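# Move shorts from hanger into basket, rehang hanger

## Task

Remove the shorts from their hanger and lower them into the basket without letting them, or a third or more of them, fall in from above the rim (this can fail even if a gripper still holds part). The whole garment must end inside the basket with no cloth hanging over the rim. Put the hanger back on the rail, leave any other hanger on the rail, and keep the rack standing upright.

## Robot and tools

Robot: two arms, left_arm and right_arm, each ending in a two-finger parallel gripper. The fingers point along the gripper's +z axis and spread apart along its y axis. The reported end_effector_position is the spot between the finger pads, just under 1 cm behind the tips.

Frames: the scene frame has its origin at table height, halfway between the nominal arm bases, +z up, +x out across the table, and left_arm toward +y (these names do not match image left/right). Actual bases: left_arm at (-0.043, +0.232, 0) m, right_arm at (-0.007, -0.284, 0) m, each yawed very slightly. Every hand position, orientation, velocity and target in a result is in that arm's own base frame. Fixed cameras and the table use the scene frame. Offsets you send are along the current Hand target's own axes.

Command rows: every motion argument is built from rows of 14 numbers, each in [-1, 1], covering both arms even if one stays still: dx, dy, dz, rx, ry, rz, opening for left_arm, then those seven for right_arm. The first six per arm are an offset (not a pose) from that arm's Hand target as it stood when the action or move began, along the Hand target's axes; 1.0 equals 0.6 m for dx/dy/dz or 180 degrees for the rotation. rx, ry, rz form a single rotation vector. Six zeros re-command the current Hand target. The opening is absolute: +1 fully open (about 87 mm between pads), +0.5 about 69 mm, 0 about 43 mm, -0.5 about 18 mm, -1 closed. A 0 in an opening slot is a real command, so to leave a gripper unchanged resend its present value (see Tool commands).

execute_actions(actions, cameras): actions is a list of actions; each action is a table of up to 15 rows, one per 1/30 s step, and a short table repeats its final row for the rest. All rows of an action count from the same starting Hand target, so sending the same offset again moves further. An empty list returns state plus all camera images. cameras: list of names, ["all"], or [] for none.

move(target, speed, blend, opening_speed, blocking, cameras): drives each gripper in a straight line toward an offset target (one 14-number row, or up to 15 rows all measured from the same starting Hand targets, not chained). speed is in m/s, 0.002 to 2.9, default 0.25 (rotation up to twice that in rad/s); one value or one per target. blend in metres rounds corners between list targets; 0 stops at each. opening_speed (0.2 or more, per second on the -1..+1 scale) ramps the fingers. Moves cap at 10 s. They do not avoid obstacles or the other arm. Faster moves lag, stray and hit harder. Avoid paths passing near an arm's own base; route around it. blocking=false returns after about 0.5 s while the move continues. The result adds a move: line such as done, off_target, moving, held or fault, plus limits (paced = pose clipped, held = steps withheld). An arm counted done is within 10 mm and 2 degrees of its goal; neither done nor off_target says whether it is touching something.

wait(seconds 0 to 10) lets time pass holding the last commands. stop brakes a running move. zoom_image(camera, region [x0,y0,x1,y1], at most 504x504 px) enlarges part of the newest image. Cameras: cam_head_left, cam_head_right, cam_high, cam_low (504x504), cam_left_wrist, cam_right_wrist (896x504). read_manual gives URDF licence text only. finished_scene(scene) ends the current scene irreversibly, with its number; call nothing after it in that reply.

Reading results: Hand target is the last commanded pose after clipping; the gripper often rests short of it, and only a new command (even all zeros) asks again; if still short, send the missing distance. Orientation commands are clipped to 40 degrees from the measured orientation each step. Friction and gravity can leave the hand low, short or tilted, especially when stretched; check after each motion and correct tilt. grip_measured uses the command scale; readings can be off by about 1 mm. To grip, command roughly 0.04 below the reading at first contact. Joint velocities reading within noise means the arm is still. Joint torques include the arm's weight and wrap at ±28 N m on joints 1 to 3.

Avoid: dropping the shorts from above the rim, releasing anything while it moves, hitting the rack, rail or table hard, pressing one gripper or wrist camera against the other arm (the clearance check does not prevent this), pushing toward unreachable poses (heats motors; MOTOR HOT at 75 °C, a fault folds the arm at 90 °C), knocking the rack over or the other hanger off, and letting anything fall off the table. An arm blocked by something keeps pushing until you command it back past its gripper. Loose objects may occasionally be nudged by outside pushes.

Each tool is called after "Request:" as a command line: name --argument value for each argument, lists and objects as JSON in quotes; but a table of rows of numbers goes row by row, as --pt "numbers of a row", without its own name.

## Session

Request:
execute_actions --actions '[]'

Nothing of this call was run. Scene 2 begins with your next reply.

Request:
execute_actions --actions '[]'

Scene clock: 0.00 s.
left_arm: end_effector_position=(+0.1464, +0.0000, +0.0785) grip_measured=+1.000 end_effector_quat_wxyz=(+0.383, +0.000, +0.924, +0.000) | right_arm: end_effector_position=(+0.1464, +0.0000, +0.0785) grip_measured=+0.969 end_effector_quat_wxyz=(+0.383, +0.000, +0.924, +0.000)
Joint positions: left_arm=[0 0.283 0.438 -0.94 0 0 1] | right_arm=[0 0.283 0.438 -0.94 0 0 0.984]
Joint velocities: within noise
Joint torques (N m): no reading
Heat: left arm: 38 °C; right arm: 40 °C.
Hand target: left_arm +0.1459, +0.0000, +0.0798; +0.382, +0.000, +0.924, +0.000 | right_arm +0.1468, +0.0000, +0.0807; +0.385, +0.000, +0.923, +0.000
Tool commands: left_gripper/opening=+1.0 right_gripper/opening=+1.0

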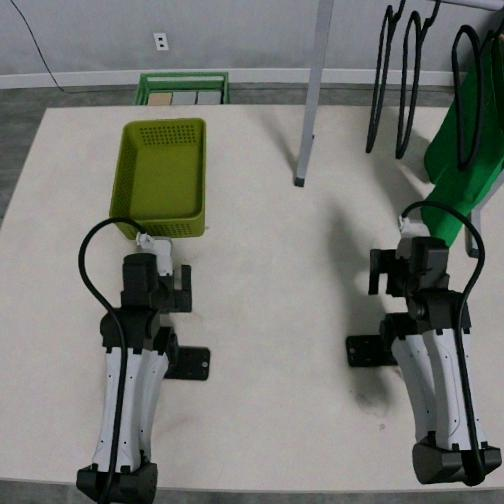

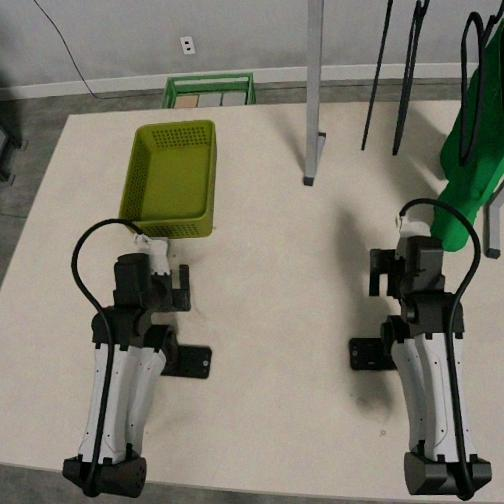

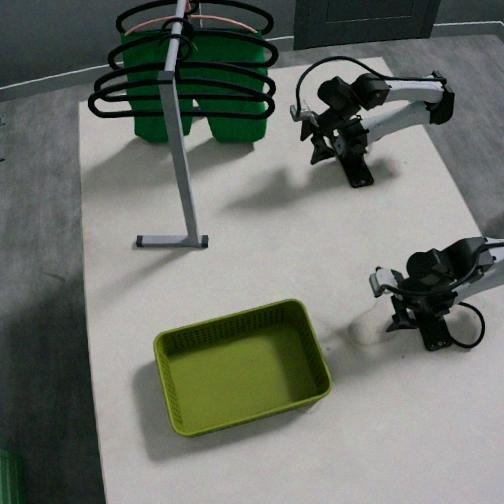

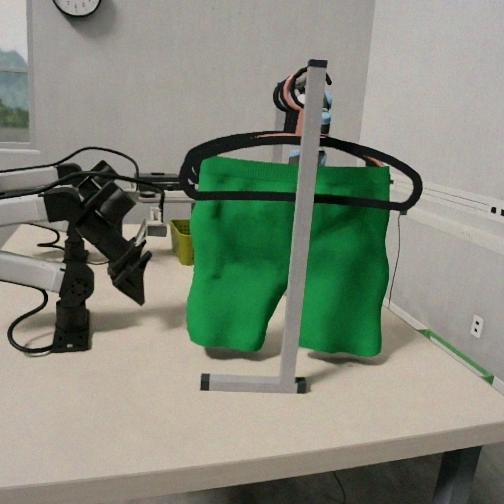

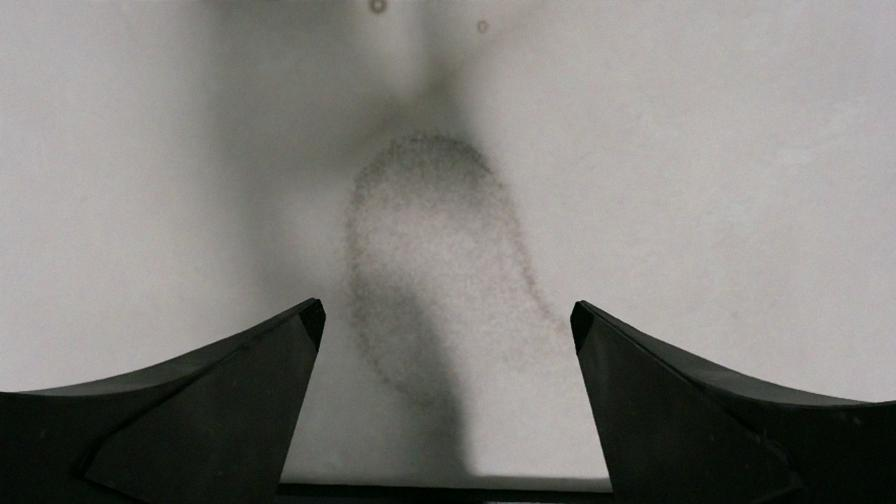

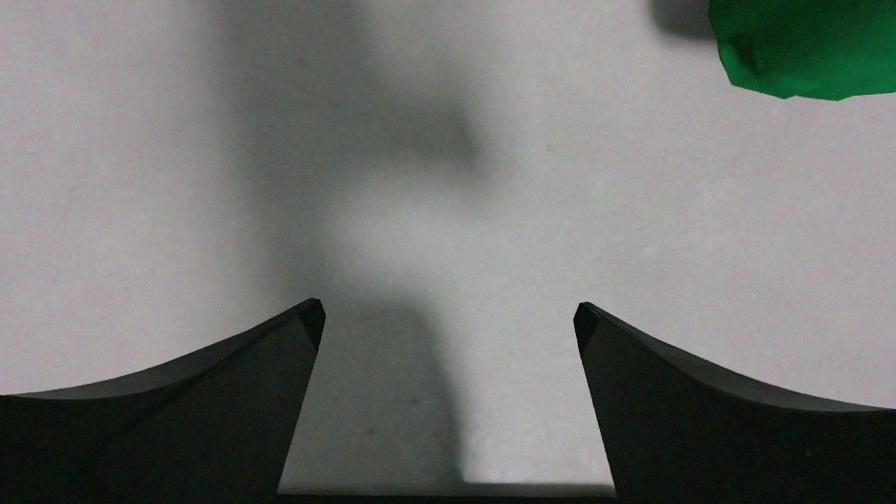

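Request:
zoom_image --camera "cam_low" --region '[160, 50, 440, 240]'

Request:
zoom_image --camera "cam_high" --region '[70, 0, 300, 160]'

Request:
zoom_image --camera "cam_head_left" --region '[284, 0, 504, 280]'

Scaled by 1.800 from the camera's 504x504 image, which has a finer 720x720 frame.

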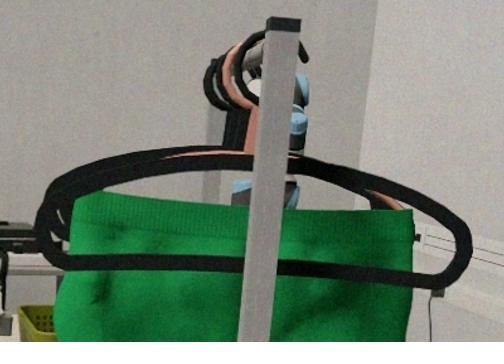

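Scaled by 2.191 from the camera's 504x504 image, which has a finer 720x720 frame.

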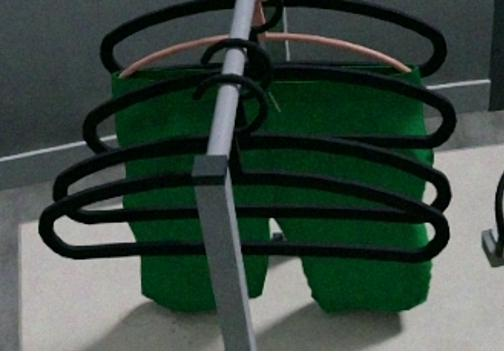

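Scaled by 1.800 from the camera's 504x504 image, which has a finer 720x720 frame.

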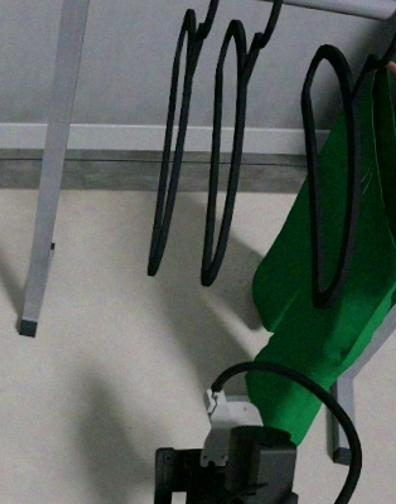

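Request:
move --target '[0,0,0,0,0,0,1,-0.26,0,-0.26,0,-0.25,0,1]' --speed 0.35 --cameras '["cam_head_left","cam_low","cam_high","cam_right_wrist"]'

Scene clock: 21.20 s.
left_arm: end_effector_position=(+0.1464, +0.0000, +0.0785) grip_measured=+1.000 end_effector_quat_wxyz=(+0.383, +0.000, +0.924, +0.000) | right_arm: end_effector_position=(+0.1468, +0.0000, +0.2927) grip_measured=+0.969 end_effector_quat_wxyz=(+0.699, +0.000, +0.715, +0.000)
Joint positions: left_arm=[0 0.283 0.438 -0.94 0 0 1] | right_arm=[0 0.068 0.802 -0.757 0 0 0.984]
Joint torques (N m): left_arm=[0.13 2.22 7.34 1.5 -0.1 -0.03] | right_arm=[0.18 4.19 6.09 2.11 0.03 0.11]
Heat: left arm: 41 °C; right arm: 40 °C.
Hand target: left_arm +0.1459, +0.0000, +0.0798; +0.382, +0.000, +0.924, +0.000 | right_arm +0.1458, +0.0000, +0.3013; +0.709, +0.000, +0.705, +0.000
Off the commanded pose: left_arm 0.001 m, 0 deg | right_arm 0.009 m, 2 deg.
shoulder posture changed (right arm): the wrist came as close to joint 1's axis as it can, and the arm is now in the other of its two shoulder postures.
move: done
Images, in order (width x height): cam_head_left 504x504, cam_high 504x504, cam_low 504x504, cam_right_wrist 896x504.

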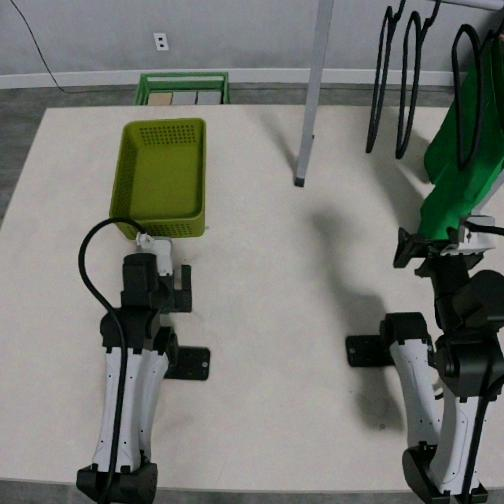

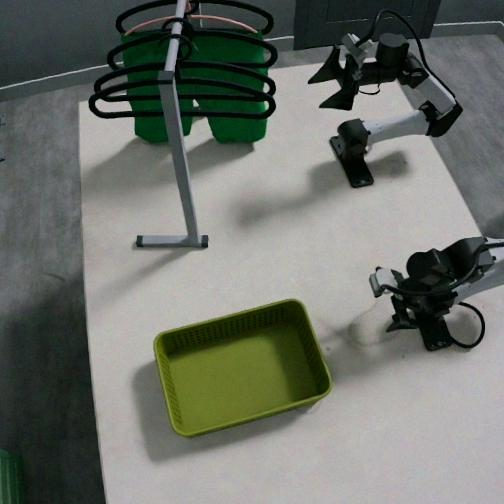

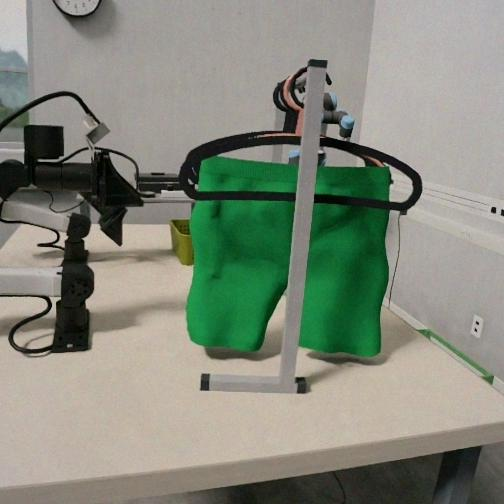

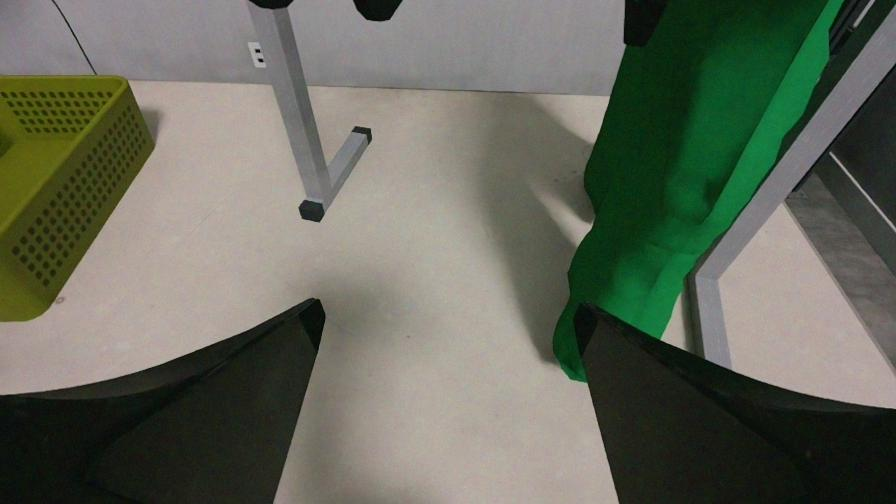

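Request:
move --target '[0,0,0,0,0,0,1,-0.23,-0.1,-0.05,0.1,0,0,1]' --speed 0.35 --cameras '["cam_low","cam_right_wrist"]'

Scene clock: 27.60 s.
left_arm: end_effector_position=(+0.1464, +0.0000, +0.0785) grip_measured=+1.000 end_effector_quat_wxyz=(+0.383, +0.000, +0.924, +0.000) | right_arm: end_effector_position=(+0.1124, -0.0591, +0.4409) grip_measured=+0.969 end_effector_quat_wxyz=(+0.709, +0.110, +0.688, -0.108)
Joint positions: left_arm=[0 0.283 0.438 -0.94 0 0 1] | right_arm=[0.099 0.488 1.483 -0.965 0.409 -0.004 0.984]
Joint torques (N m): left_arm=[0.13 2.21 7.31 1.5 -0.1 -0.03] | right_arm=[0.87 6.24 4.77 1.71 0.14 0.13]
Heat: left arm: 41 °C; right arm: 41 °C.
Hand target: left_arm +0.1459, +0.0000, +0.0798; +0.382, +0.000, +0.924, +0.000 | right_arm +0.1151, -0.0600, +0.4392; +0.700, +0.111, +0.697, -0.111
Off the commanded pose: left_arm 0.001 m, 0 deg | right_arm 0.003 m, 1 deg.
move: done
Images, in order (width x height): cam_low 504x504, cam_right_wrist 896x504.

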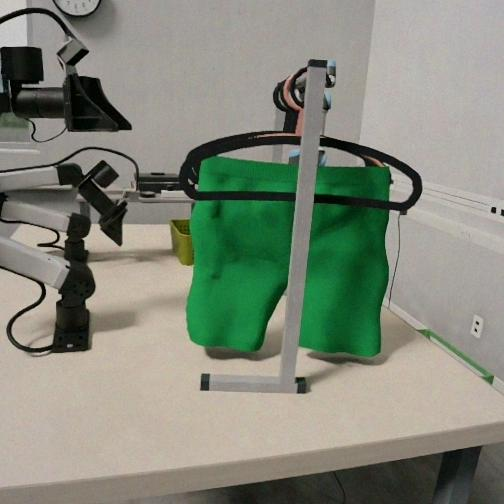

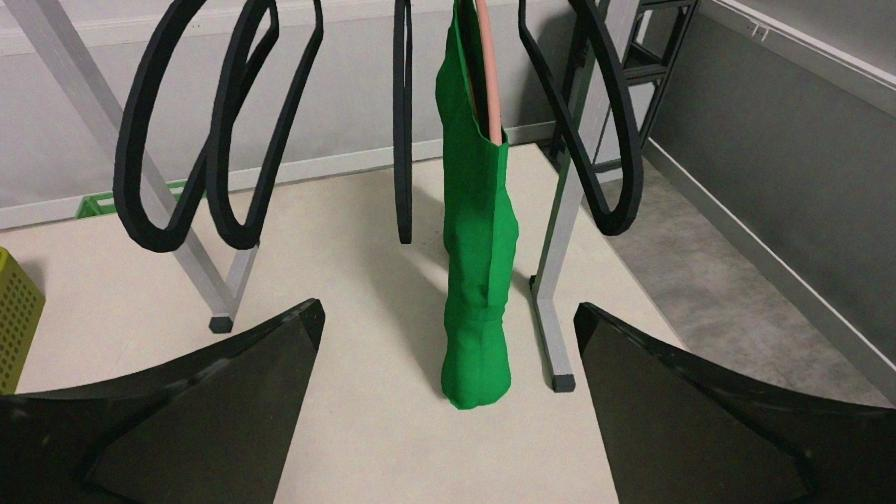

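Request:
zoom_image --camera "cam_right_wrist" --region '[340, 0, 640, 260]'

Scaled by 1.680 from the camera's 896x504 image, which has a finer 1280x720 frame.

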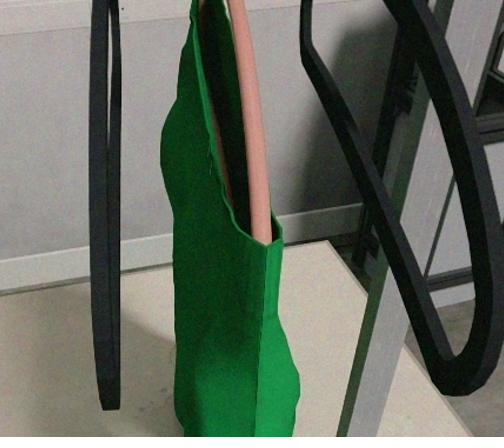

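Request:
move --target '[0,0,0,0,0,0,1,0.267,-0.069,0.084,-0.039,0,0,0.6]' --speed 0.35 --cameras '["cam_low","cam_right_wrist"]'

Scene clock: 60.73 s.
left_arm: end_effector_position=(+0.1464, +0.0000, +0.0785) grip_measured=+1.000 end_effector_quat_wxyz=(+0.383, +0.000, +0.924, +0.000) | right_arm: end_effector_position=(+0.1517, -0.1092, +0.2789) grip_measured=+0.600 end_effector_quat_wxyz=(+0.695, +0.064, +0.712, -0.073)
Joint positions: left_arm=[0 0.283 0.438 -0.94 0 0 1] | right_arm=[1.318 0.02 0.953 -1.305 1.508 0.357 0.8]
Joint torques (N m): left_arm=[0.13 2.22 7.32 1.51 -0.1 -0.03] | right_arm=[0.87 4.63 4.51 1.17 0.38 0.21]
Heat: left arm: 43 °C; right arm: 44 °C.
Hand target: left_arm +0.1459, +0.0000, +0.0798; +0.382, +0.000, +0.924, +0.000 | right_arm +0.1510, -0.1150, +0.2792; +0.706, +0.068, +0.702, -0.067
Off the commanded pose: left_arm 0.001 m, 0 deg | right_arm 0.006 m, 2 deg.
joint sent to its limit (right arm) — joint 2 (shoulder), lower limit. The joint targets still meet the commanded pose.
move: done
Images, in order (width x height): cam_low 504x504, cam_right_wrist 896x504.

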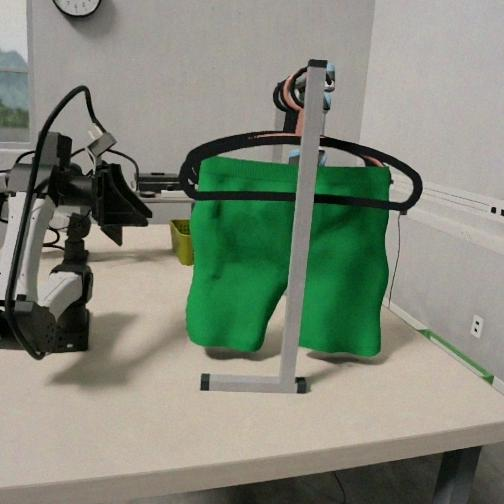

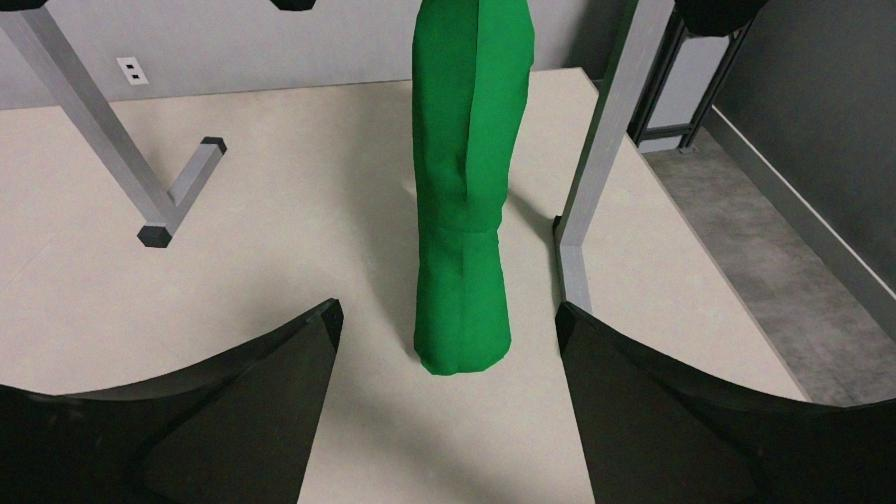

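Request:
move --pt "0 0 0 0 0 0 1 0 -0.015 0.238 0 0 0 0.6" --pt "0 0 0 0 0 0 1 0 -0.015 0.238 0 0 0 -1" --speed 0.2 --cameras '["cam_low","cam_high","cam_head_left","cam_right_wrist"]'

Scene clock: 70.93 s.
left_arm: end_effector_position=(+0.1464, +0.0000, +0.0785) grip_measured=+1.000 end_effector_quat_wxyz=(+0.383, +0.000, +0.924, +0.000) | right_arm: end_effector_position=(+0.2921, -0.1521, +0.3197) grip_measured=-0.805 end_effector_quat_wxyz=(+0.682, -0.188, +0.680, +0.191)
Joint positions: left_arm=[0 0.283 0.438 -0.94 0 0 1] | right_arm=[2.099 0.02 1.801 -1.579 1.556 -0.199 0.098]
Joint torques (N m): left_arm=[0.14 2.22 7.31 1.5 -0.1 -0.02] | right_arm=[0.46 9.05 -1.39 1.19 -0.1 0.08]
Heat: left arm: 44 °C; right arm: 44 °C.
Hand target: left_arm +0.1459, +0.0000, +0.0798; +0.382, +0.000, +0.924, +0.000 | right_arm +0.2895, -0.1510, +0.2798; +0.707, +0.055, +0.703, -0.055
Off the commanded pose: left_arm 0.001 m, 0 deg | right_arm 0.040 m, 42 deg; orientation clipped.
joint sent to its limit (right arm) — joint 2 (shoulder), lower limit; joint 4 (wrist pitch), lower limit; joint 5 (wrist yaw), upper limit. The joint targets are off in position and orientation.
move: off_target (right_arm); target 2's new opening was sent with right_arm's hand 0.041 m and 42 deg from that target; limits=paced
Images, in order (width x height): cam_head_left 504x504, cam_high 504x504, cam_low 504x504, cam_right_wrist 896x504.

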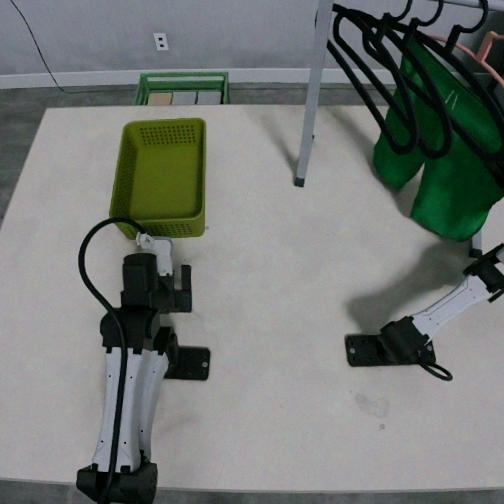

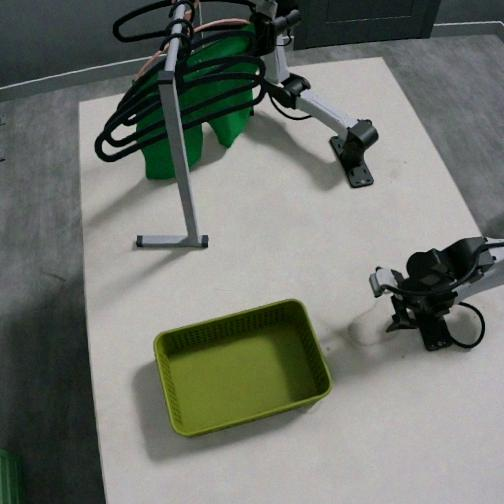

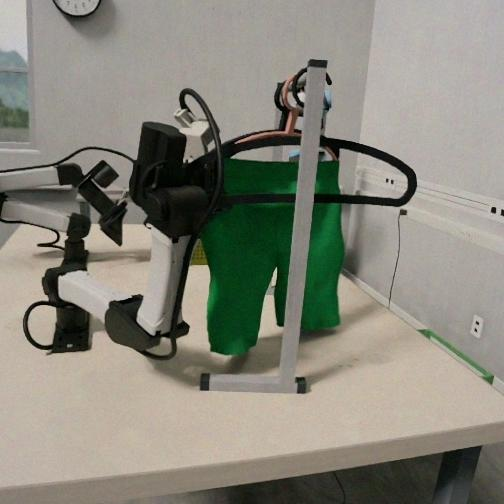

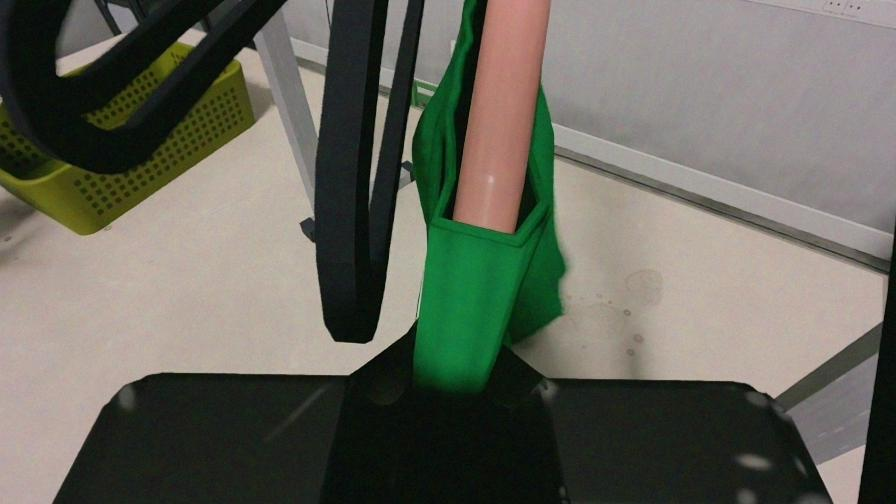

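Request:
move --pt "0 0 0 0 0 0 1 0 0 0 0 0 0 0.7" --pt "0 0 0 0 0 0 1 0 0.015 -0.238 0 0 0 0.7" --pt "0 0 0 0 0 0 1 -0.033 0.211 -0.277 -0.05 0 0 0.7" --pt "0 0 0 0 0 0 1 0.033 0.241 -0.0875 -0.05 0 0 0.7" --speed 0.25 --cameras '["cam_low","cam_high","cam_head_left","cam_right_wrist"]'

Scene clock: 87.17 s.
left_arm: end_effector_position=(+0.1464, +0.0000, +0.0785) grip_measured=+1.000 end_effector_quat_wxyz=(+0.383, +0.000, +0.924, +0.000) | right_arm: end_effector_position=(+0.2574, +0.0001, +0.2621) grip_measured=+0.700 end_effector_quat_wxyz=(+0.710, +0.004, +0.705, +0.001)
Joint positions: left_arm=[0 0.283 0.438 -0.94 0 0 1] | right_arm=[0.004 0.366 0.508 -0.135 0.008 0.007 0.85]
Joint torques (N m): left_arm=[0.13 2.21 7.32 1.5 -0.1 -0.03] | right_arm=[-0.5 2.58 6.74 2.08 -0.13 0.05]
Heat: left arm: 44 °C; right arm: 45 °C.
Hand target: left_arm +0.1459, +0.0000, +0.0798; +0.382, +0.000, +0.924, +0.000 | right_arm +0.2601, +0.0000, +0.2599; +0.709, -0.001, +0.706, +0.001
Off the commanded pose: left_arm 0.001 m, 0 deg | right_arm 0.003 m, 1 deg.
shoulder posture changed (right arm): the wrist came as close to joint 1's axis as it can, and the arm is now in the other of its two shoulder postures.
move: done
Images, in order (width x height): cam_head_left 504x504, cam_high 504x504, cam_low 504x504, cam_right_wrist 896x504.

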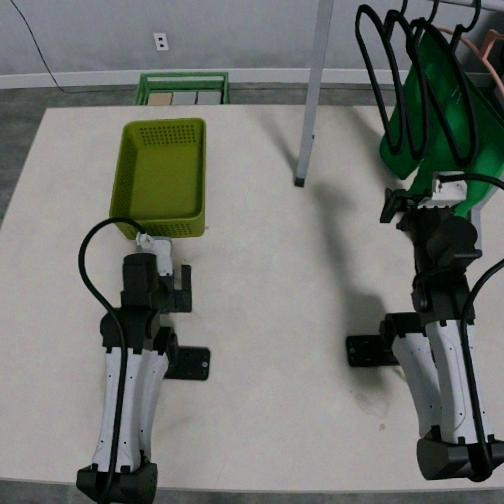

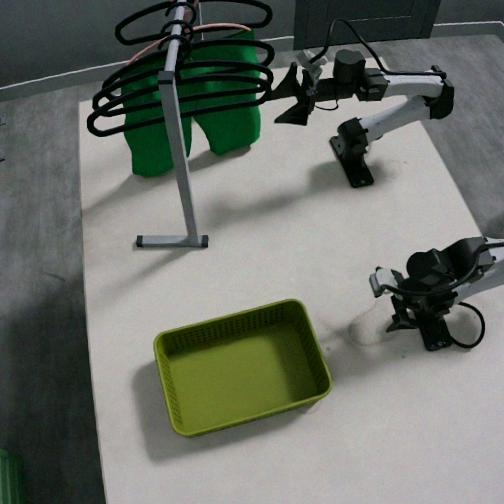

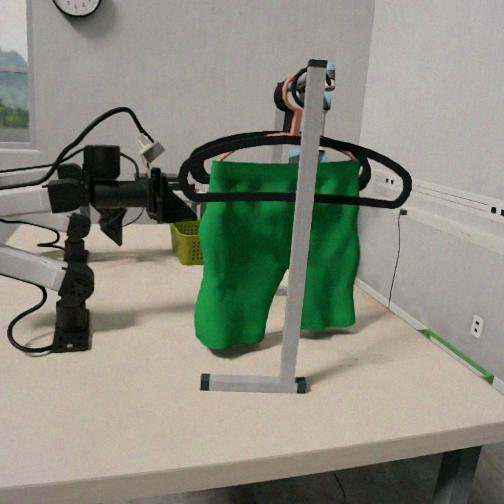

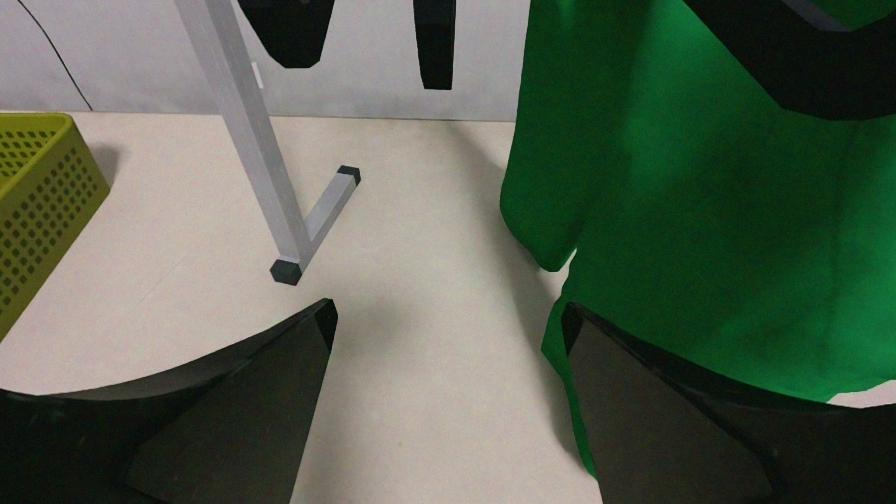

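Request:
move --target '[0,0,0,0,0,0,1,0.0,-0.183,-0.067,0.055,0,0,0.7]' --speed 0.25 --cameras '["cam_head_left","cam_right_wrist"]'

Scene clock: 95.93 s.
left_arm: end_effector_position=(+0.1464, +0.0000, +0.0785) grip_measured=+1.000 end_effector_quat_wxyz=(+0.383, +0.000, +0.924, +0.000) | right_arm: end_effector_position=(+0.2190, -0.1084, +0.2628) grip_measured=+0.700 end_effector_quat_wxyz=(+0.707, +0.061, +0.702, -0.064)
Joint positions: left_arm=[0 0.283 0.438 -0.94 0 0 1] | right_arm=[-1.034 0.41 0.508 -0.087 -0.856 0.004 0.85]
Joint torques (N m): left_arm=[0.13 2.21 7.34 1.5 -0.1 -0.02] | right_arm=[-0.38 2.52 6.41 1.85 -0.1 0.13]
Heat: left arm: 44 °C; right arm: 44 °C.
Hand target: left_arm +0.1459, +0.0000, +0.0798; +0.382, +0.000, +0.924, +0.000 | right_arm +0.2201, -0.1098, +0.2597; +0.706, +0.061, +0.703, -0.060
Off the commanded pose: left_arm 0.001 m, 0 deg | right_arm 0.004 m, 1 deg.
move: done
Images, in order (width x height): cam_head_left 504x504, cam_right_wrist 896x504.

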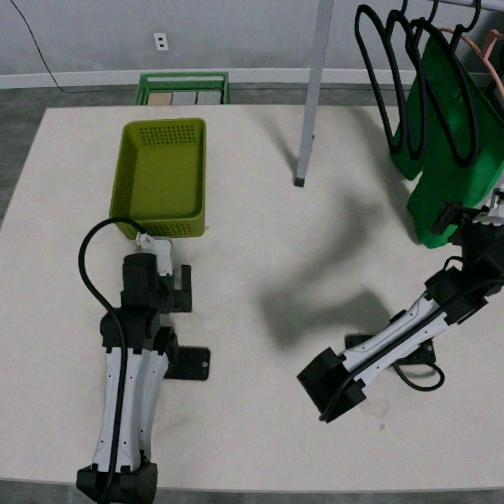

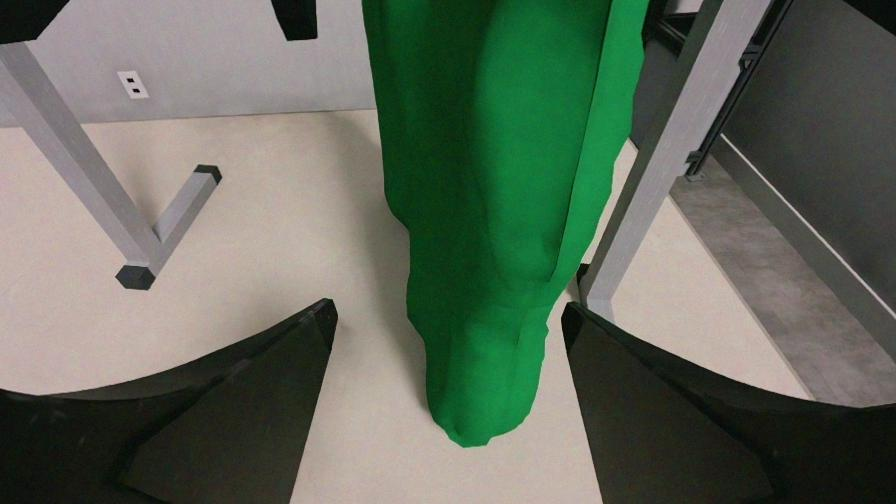

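Request:
move --pt "0 0 0 0 0 0 1 -0.033 -0.037 0.15 -0.03 0 0 0.9" --pt "0 0 0 0 0 0 1 -0.033 -0.037 0.15 -0.03 0 0 -1" --pt "0 0 0 0 0 0 1 0.1 -0.037 0.15 -0.03 0 0 -1" --speed 0.2 --cameras '["cam_low","cam_high","cam_head_left","cam_right_wrist"]'

Scene clock: 104.57 s.
left_arm: end_effector_position=(+0.1464, +0.0000, +0.0785) grip_measured=+1.000 end_effector_quat_wxyz=(+0.383, +0.000, +0.924, +0.000) | right_arm: end_effector_position=(+0.3034, -0.1463, +0.1967) grip_measured=-0.956 end_effector_quat_wxyz=(+0.702, +0.032, +0.711, -0.021)
Joint positions: left_arm=[0 0.283 0.438 -0.94 0 0 1] | right_arm=[-0.804 1.001 0.381 0.601 -0.73 0.003 0.022]
Joint torques (N m): left_arm=[0.13 2.22 7.32 1.5 -0.1 -0.03] | right_arm=[0.7 -1.11 7.13 2.1 0.11 0.12]
Heat: left arm: 44 °C; right arm: 44 °C.
Hand target: left_arm +0.1459, +0.0000, +0.0798; +0.382, +0.000, +0.924, +0.000 | right_arm +0.3053, -0.1471, +0.2001; +0.708, +0.027, +0.705, -0.027
Off the commanded pose: left_arm 0.001 m, 0 deg | right_arm 0.004 m, 1 deg.
move: done; target 2's new opening was sent with right_arm's hand 0.015 m and 2 deg from that target
Images, in order (width x height): cam_head_left 504x504, cam_high 504x504, cam_low 504x504, cam_right_wrist 896x504.

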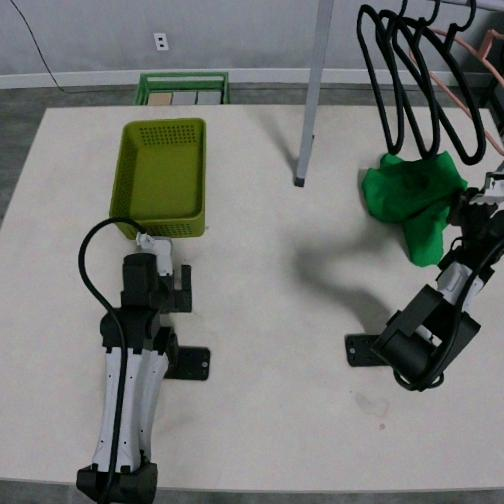

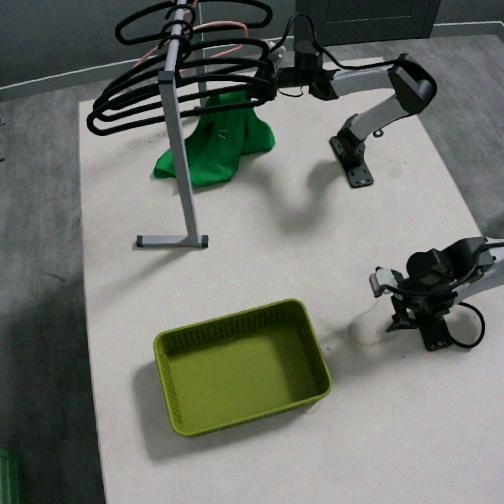

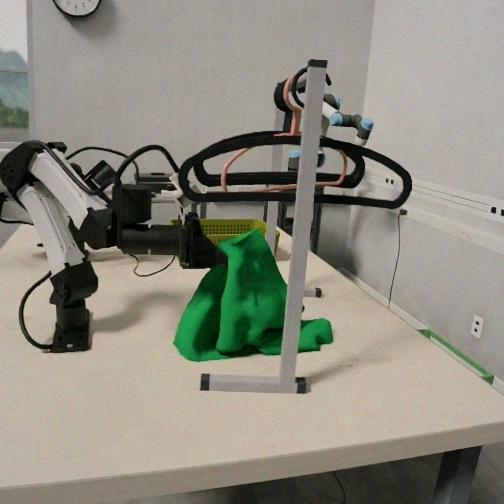

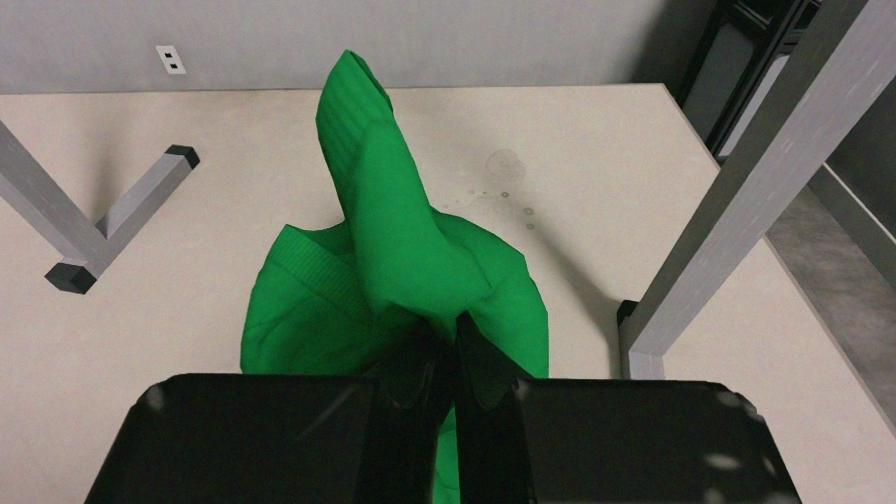

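Request:
move --pt "0 0 0 0 0 0 1 0.1 0.055 -0.096 0 0 0 -1" --pt "0 0 0 0 0 0 1 0.083 0.29 -0.081 -0.08 0 0 -1" --pt "0 0 0 0 0 0 1 -0.167 0.489 -0.096 -0.22 0 0 -1" --speed 0.22 --blend '[0.03,0.04,0]' --cameras '["cam_low","cam_high","cam_head_left","cam_right_wrist"]'

Scene clock: 122.63 s.
left_arm: end_effector_position=(+0.1464, +0.0000, +0.0785) grip_measured=+1.000 end_effector_quat_wxyz=(+0.383, +0.000, +0.924, +0.000) | right_arm: end_effector_position=(+0.2707, +0.1462, +0.2822) grip_measured=-0.956 end_effector_quat_wxyz=(+0.661, -0.206, +0.690, +0.209)
Joint positions: left_arm=[0 0.283 0.438 -0.94 0 0 1] | right_arm=[0.361 0.685 0.656 -0.01 -0.236 0.006 0.022]
Joint torques (N m): left_arm=[0.14 2.22 7.32 1.5 -0.1 -0.03] | right_arm=[0.8 0.17 10.52 2.09 -0.1 0.04]
Heat: left arm: 44 °C; right arm: 47 °C.
Hand target: left_arm +0.1459, +0.0000, +0.0798; +0.382, +0.000, +0.924, +0.000 | right_arm +0.2699, +0.1499, +0.3001; +0.675, -0.214, +0.673, +0.213
Off the commanded pose: left_arm 0.001 m, 0 deg | right_arm 0.018 m, 3 deg.
move: off_target (right_arm)
Images, in order (width x height): cam_head_left 504x504, cam_high 504x504, cam_low 504x504, cam_right_wrist 896x504.

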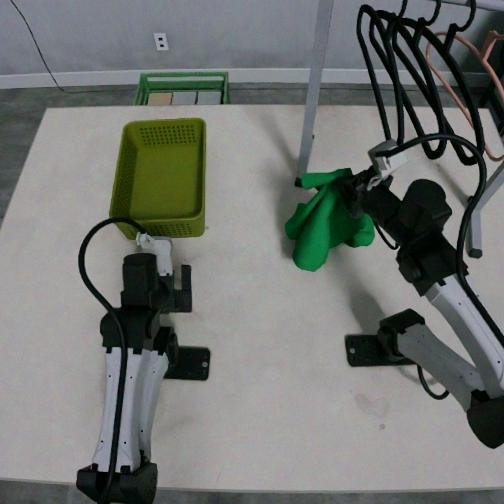

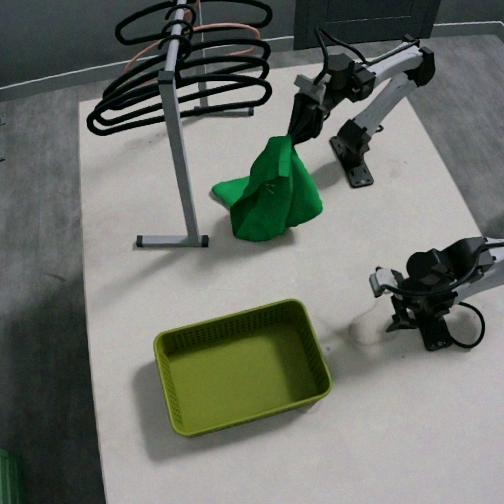

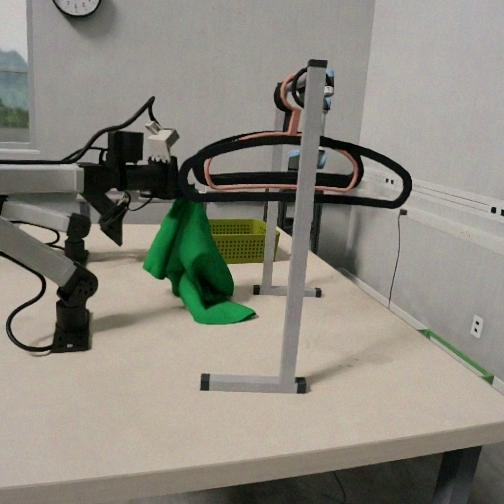

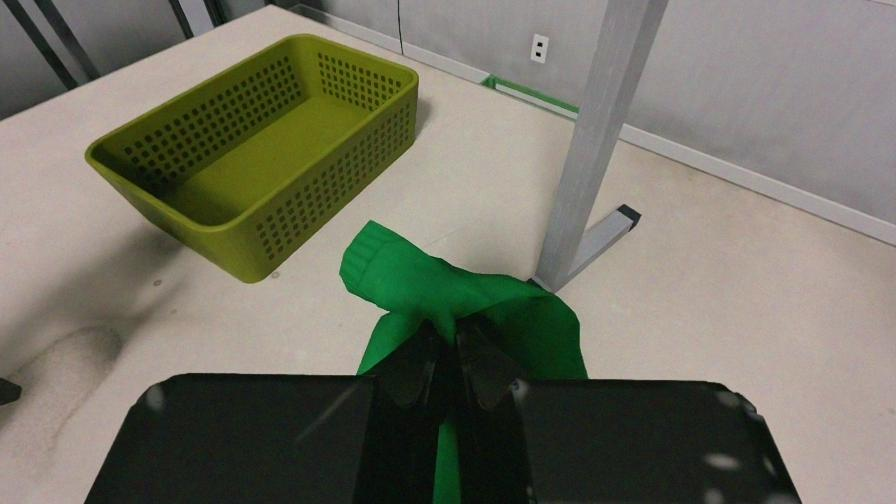

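Request:
move --target '[-0.303,-0.2,-0.027,0.253,-0.2355,0.105,1,-0.05,0.108,0.137,-0.055,0,0,-1]' --speed 0.25 --cameras '["cam_low","cam_high","cam_head_left","cam_left_wrist","cam_right_wrist"]'

Scene clock: 136.40 s.
left_arm: end_effector_position=(+0.2664, -0.1161, +0.2274) grip_measured=+1.000 end_effector_quat_wxyz=(+0.656, +0.288, +0.642, -0.274) | right_arm: end_effector_position=(+0.2943, +0.2452, +0.3007) grip_measured=-0.956 end_effector_quat_wxyz=(+0.623, -0.276, +0.681, +0.267)
Joint positions: left_arm=[0.079 0.713 0.393 0.336 0.897 0.014 1] | right_arm=[0.614 1.047 0.888 0.077 -0.175 0.006 0.022]
Joint torques (N m): left_arm=[-0.4 0.18 5.82 1.69 0.03 -0.17] | right_arm=[0.88 -1.95 11.25 2.47 0.11 0.03]
Heat: left arm: 45 °C; right arm: 47 °C.
Hand target: left_arm +0.2631, -0.1200, +0.2195; +0.646, +0.288, +0.645, -0.288 | right_arm +0.2995, +0.2503, +0.3303; +0.655, -0.272, +0.651, +0.271
Off the commanded pose: left_arm 0.009 m, 2 deg | right_arm 0.030 m, 5 deg.
move: off_target (right_arm)
Images, in order (width x height): cam_head_left 504x504, cam_high 504x504, cam_low 504x504, cam_left_wrist 896x504, cam_right_wrist 896x504.

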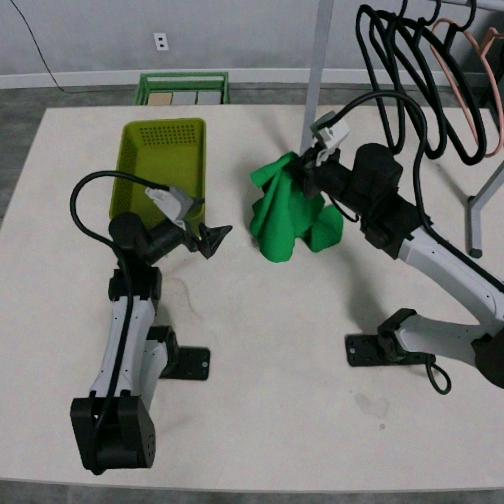

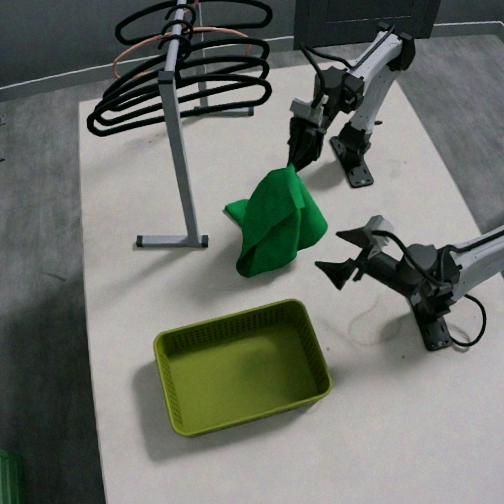

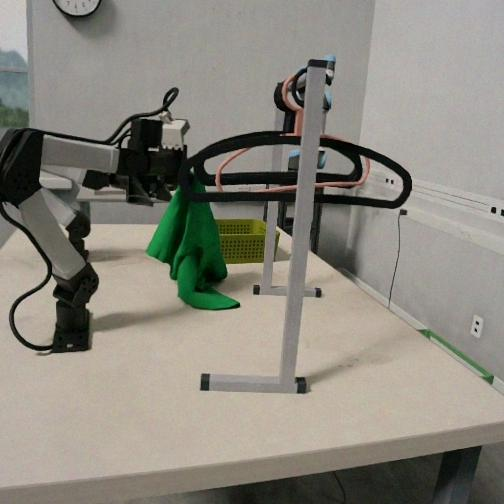

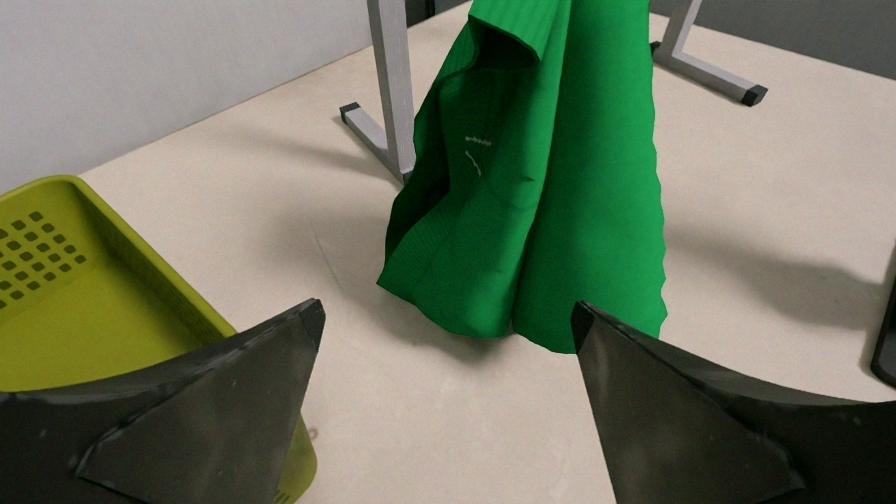

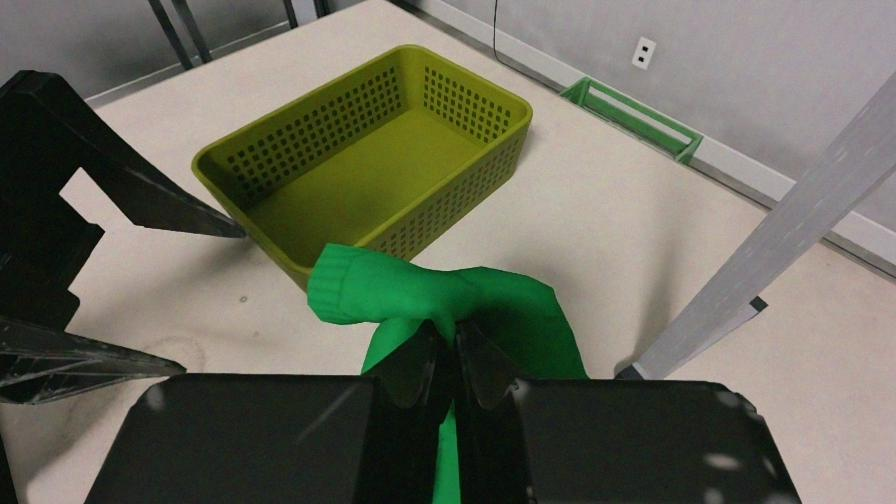

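Request:
move --pt "0.025 -0.045 0.25 0 0 0 1 0 0 0 0 0 0 -1" --pt "0.025 -0.045 0.25 0 0 0 -1 0 0 0 0 0 0 -1" --speed 0.15 --cameras '["cam_low","cam_high","cam_left_wrist"]'

Scene clock: 148.03 s.
left_arm: end_effector_position=(+0.3361, -0.2463, +0.1925) grip_measured=-0.776 end_effector_quat_wxyz=(+0.635, +0.296, +0.653, -0.288) | right_arm: end_effector_position=(+0.2949, +0.2451, +0.3020) grip_measured=-0.956 end_effector_quat_wxyz=(+0.625, -0.275, +0.680, +0.267)
Joint positions: left_arm=[-0.48 1.337 0.559 0.749 0.372 0.011 0.112] | right_arm=[0.614 1.047 0.888 0.082 -0.172 0.006 0.022]
Joint torques (N m): left_arm=[-0.28 -3.58 9.52 1.92 -0.25 -0.14] | right_arm=[0.9 -1.88 11.28 2.42 0.08 0.04]
Heat: left arm: 45 °C; right arm: 48 °C.
Hand target: left_arm +0.3432, -0.2496, +0.2046; +0.646, +0.288, +0.645, -0.288 | right_arm +0.2995, +0.2503, +0.3303; +0.654, -0.272, +0.652, +0.271
Off the commanded pose: left_arm 0.014 m, 2 deg | right_arm 0.029 m, 5 deg.
move: off_target (left_arm, right_arm); target 2's new opening was sent with left_arm's hand 0.015 m and 2 deg from that target
Images, in order (width x height): cam_high 504x504, cam_low 504x504, cam_left_wrist 896x504.

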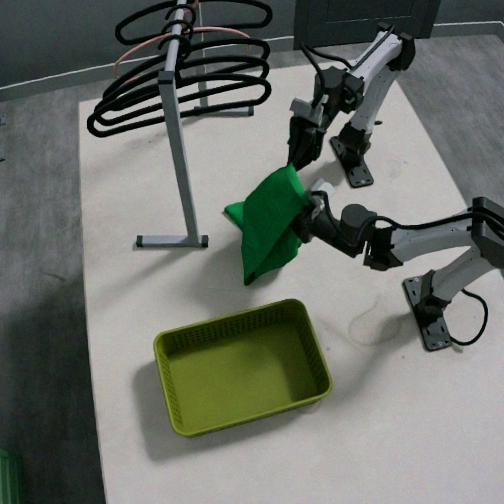

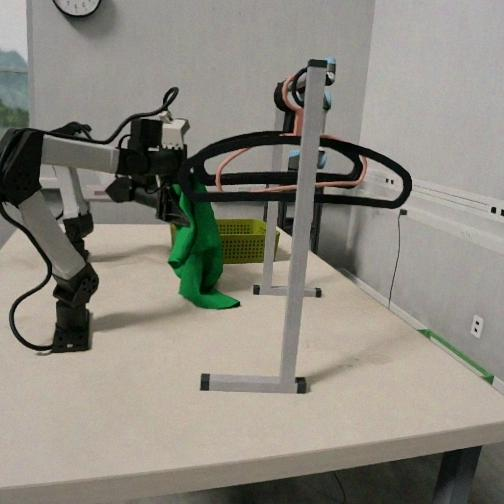

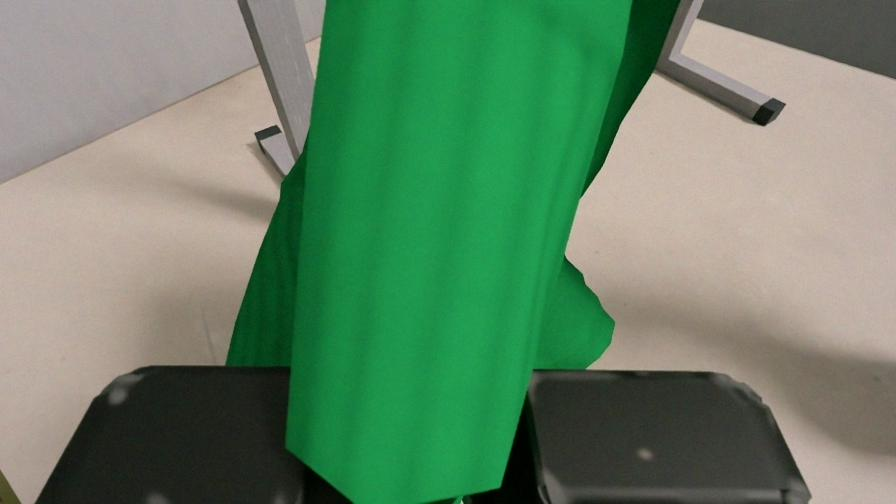

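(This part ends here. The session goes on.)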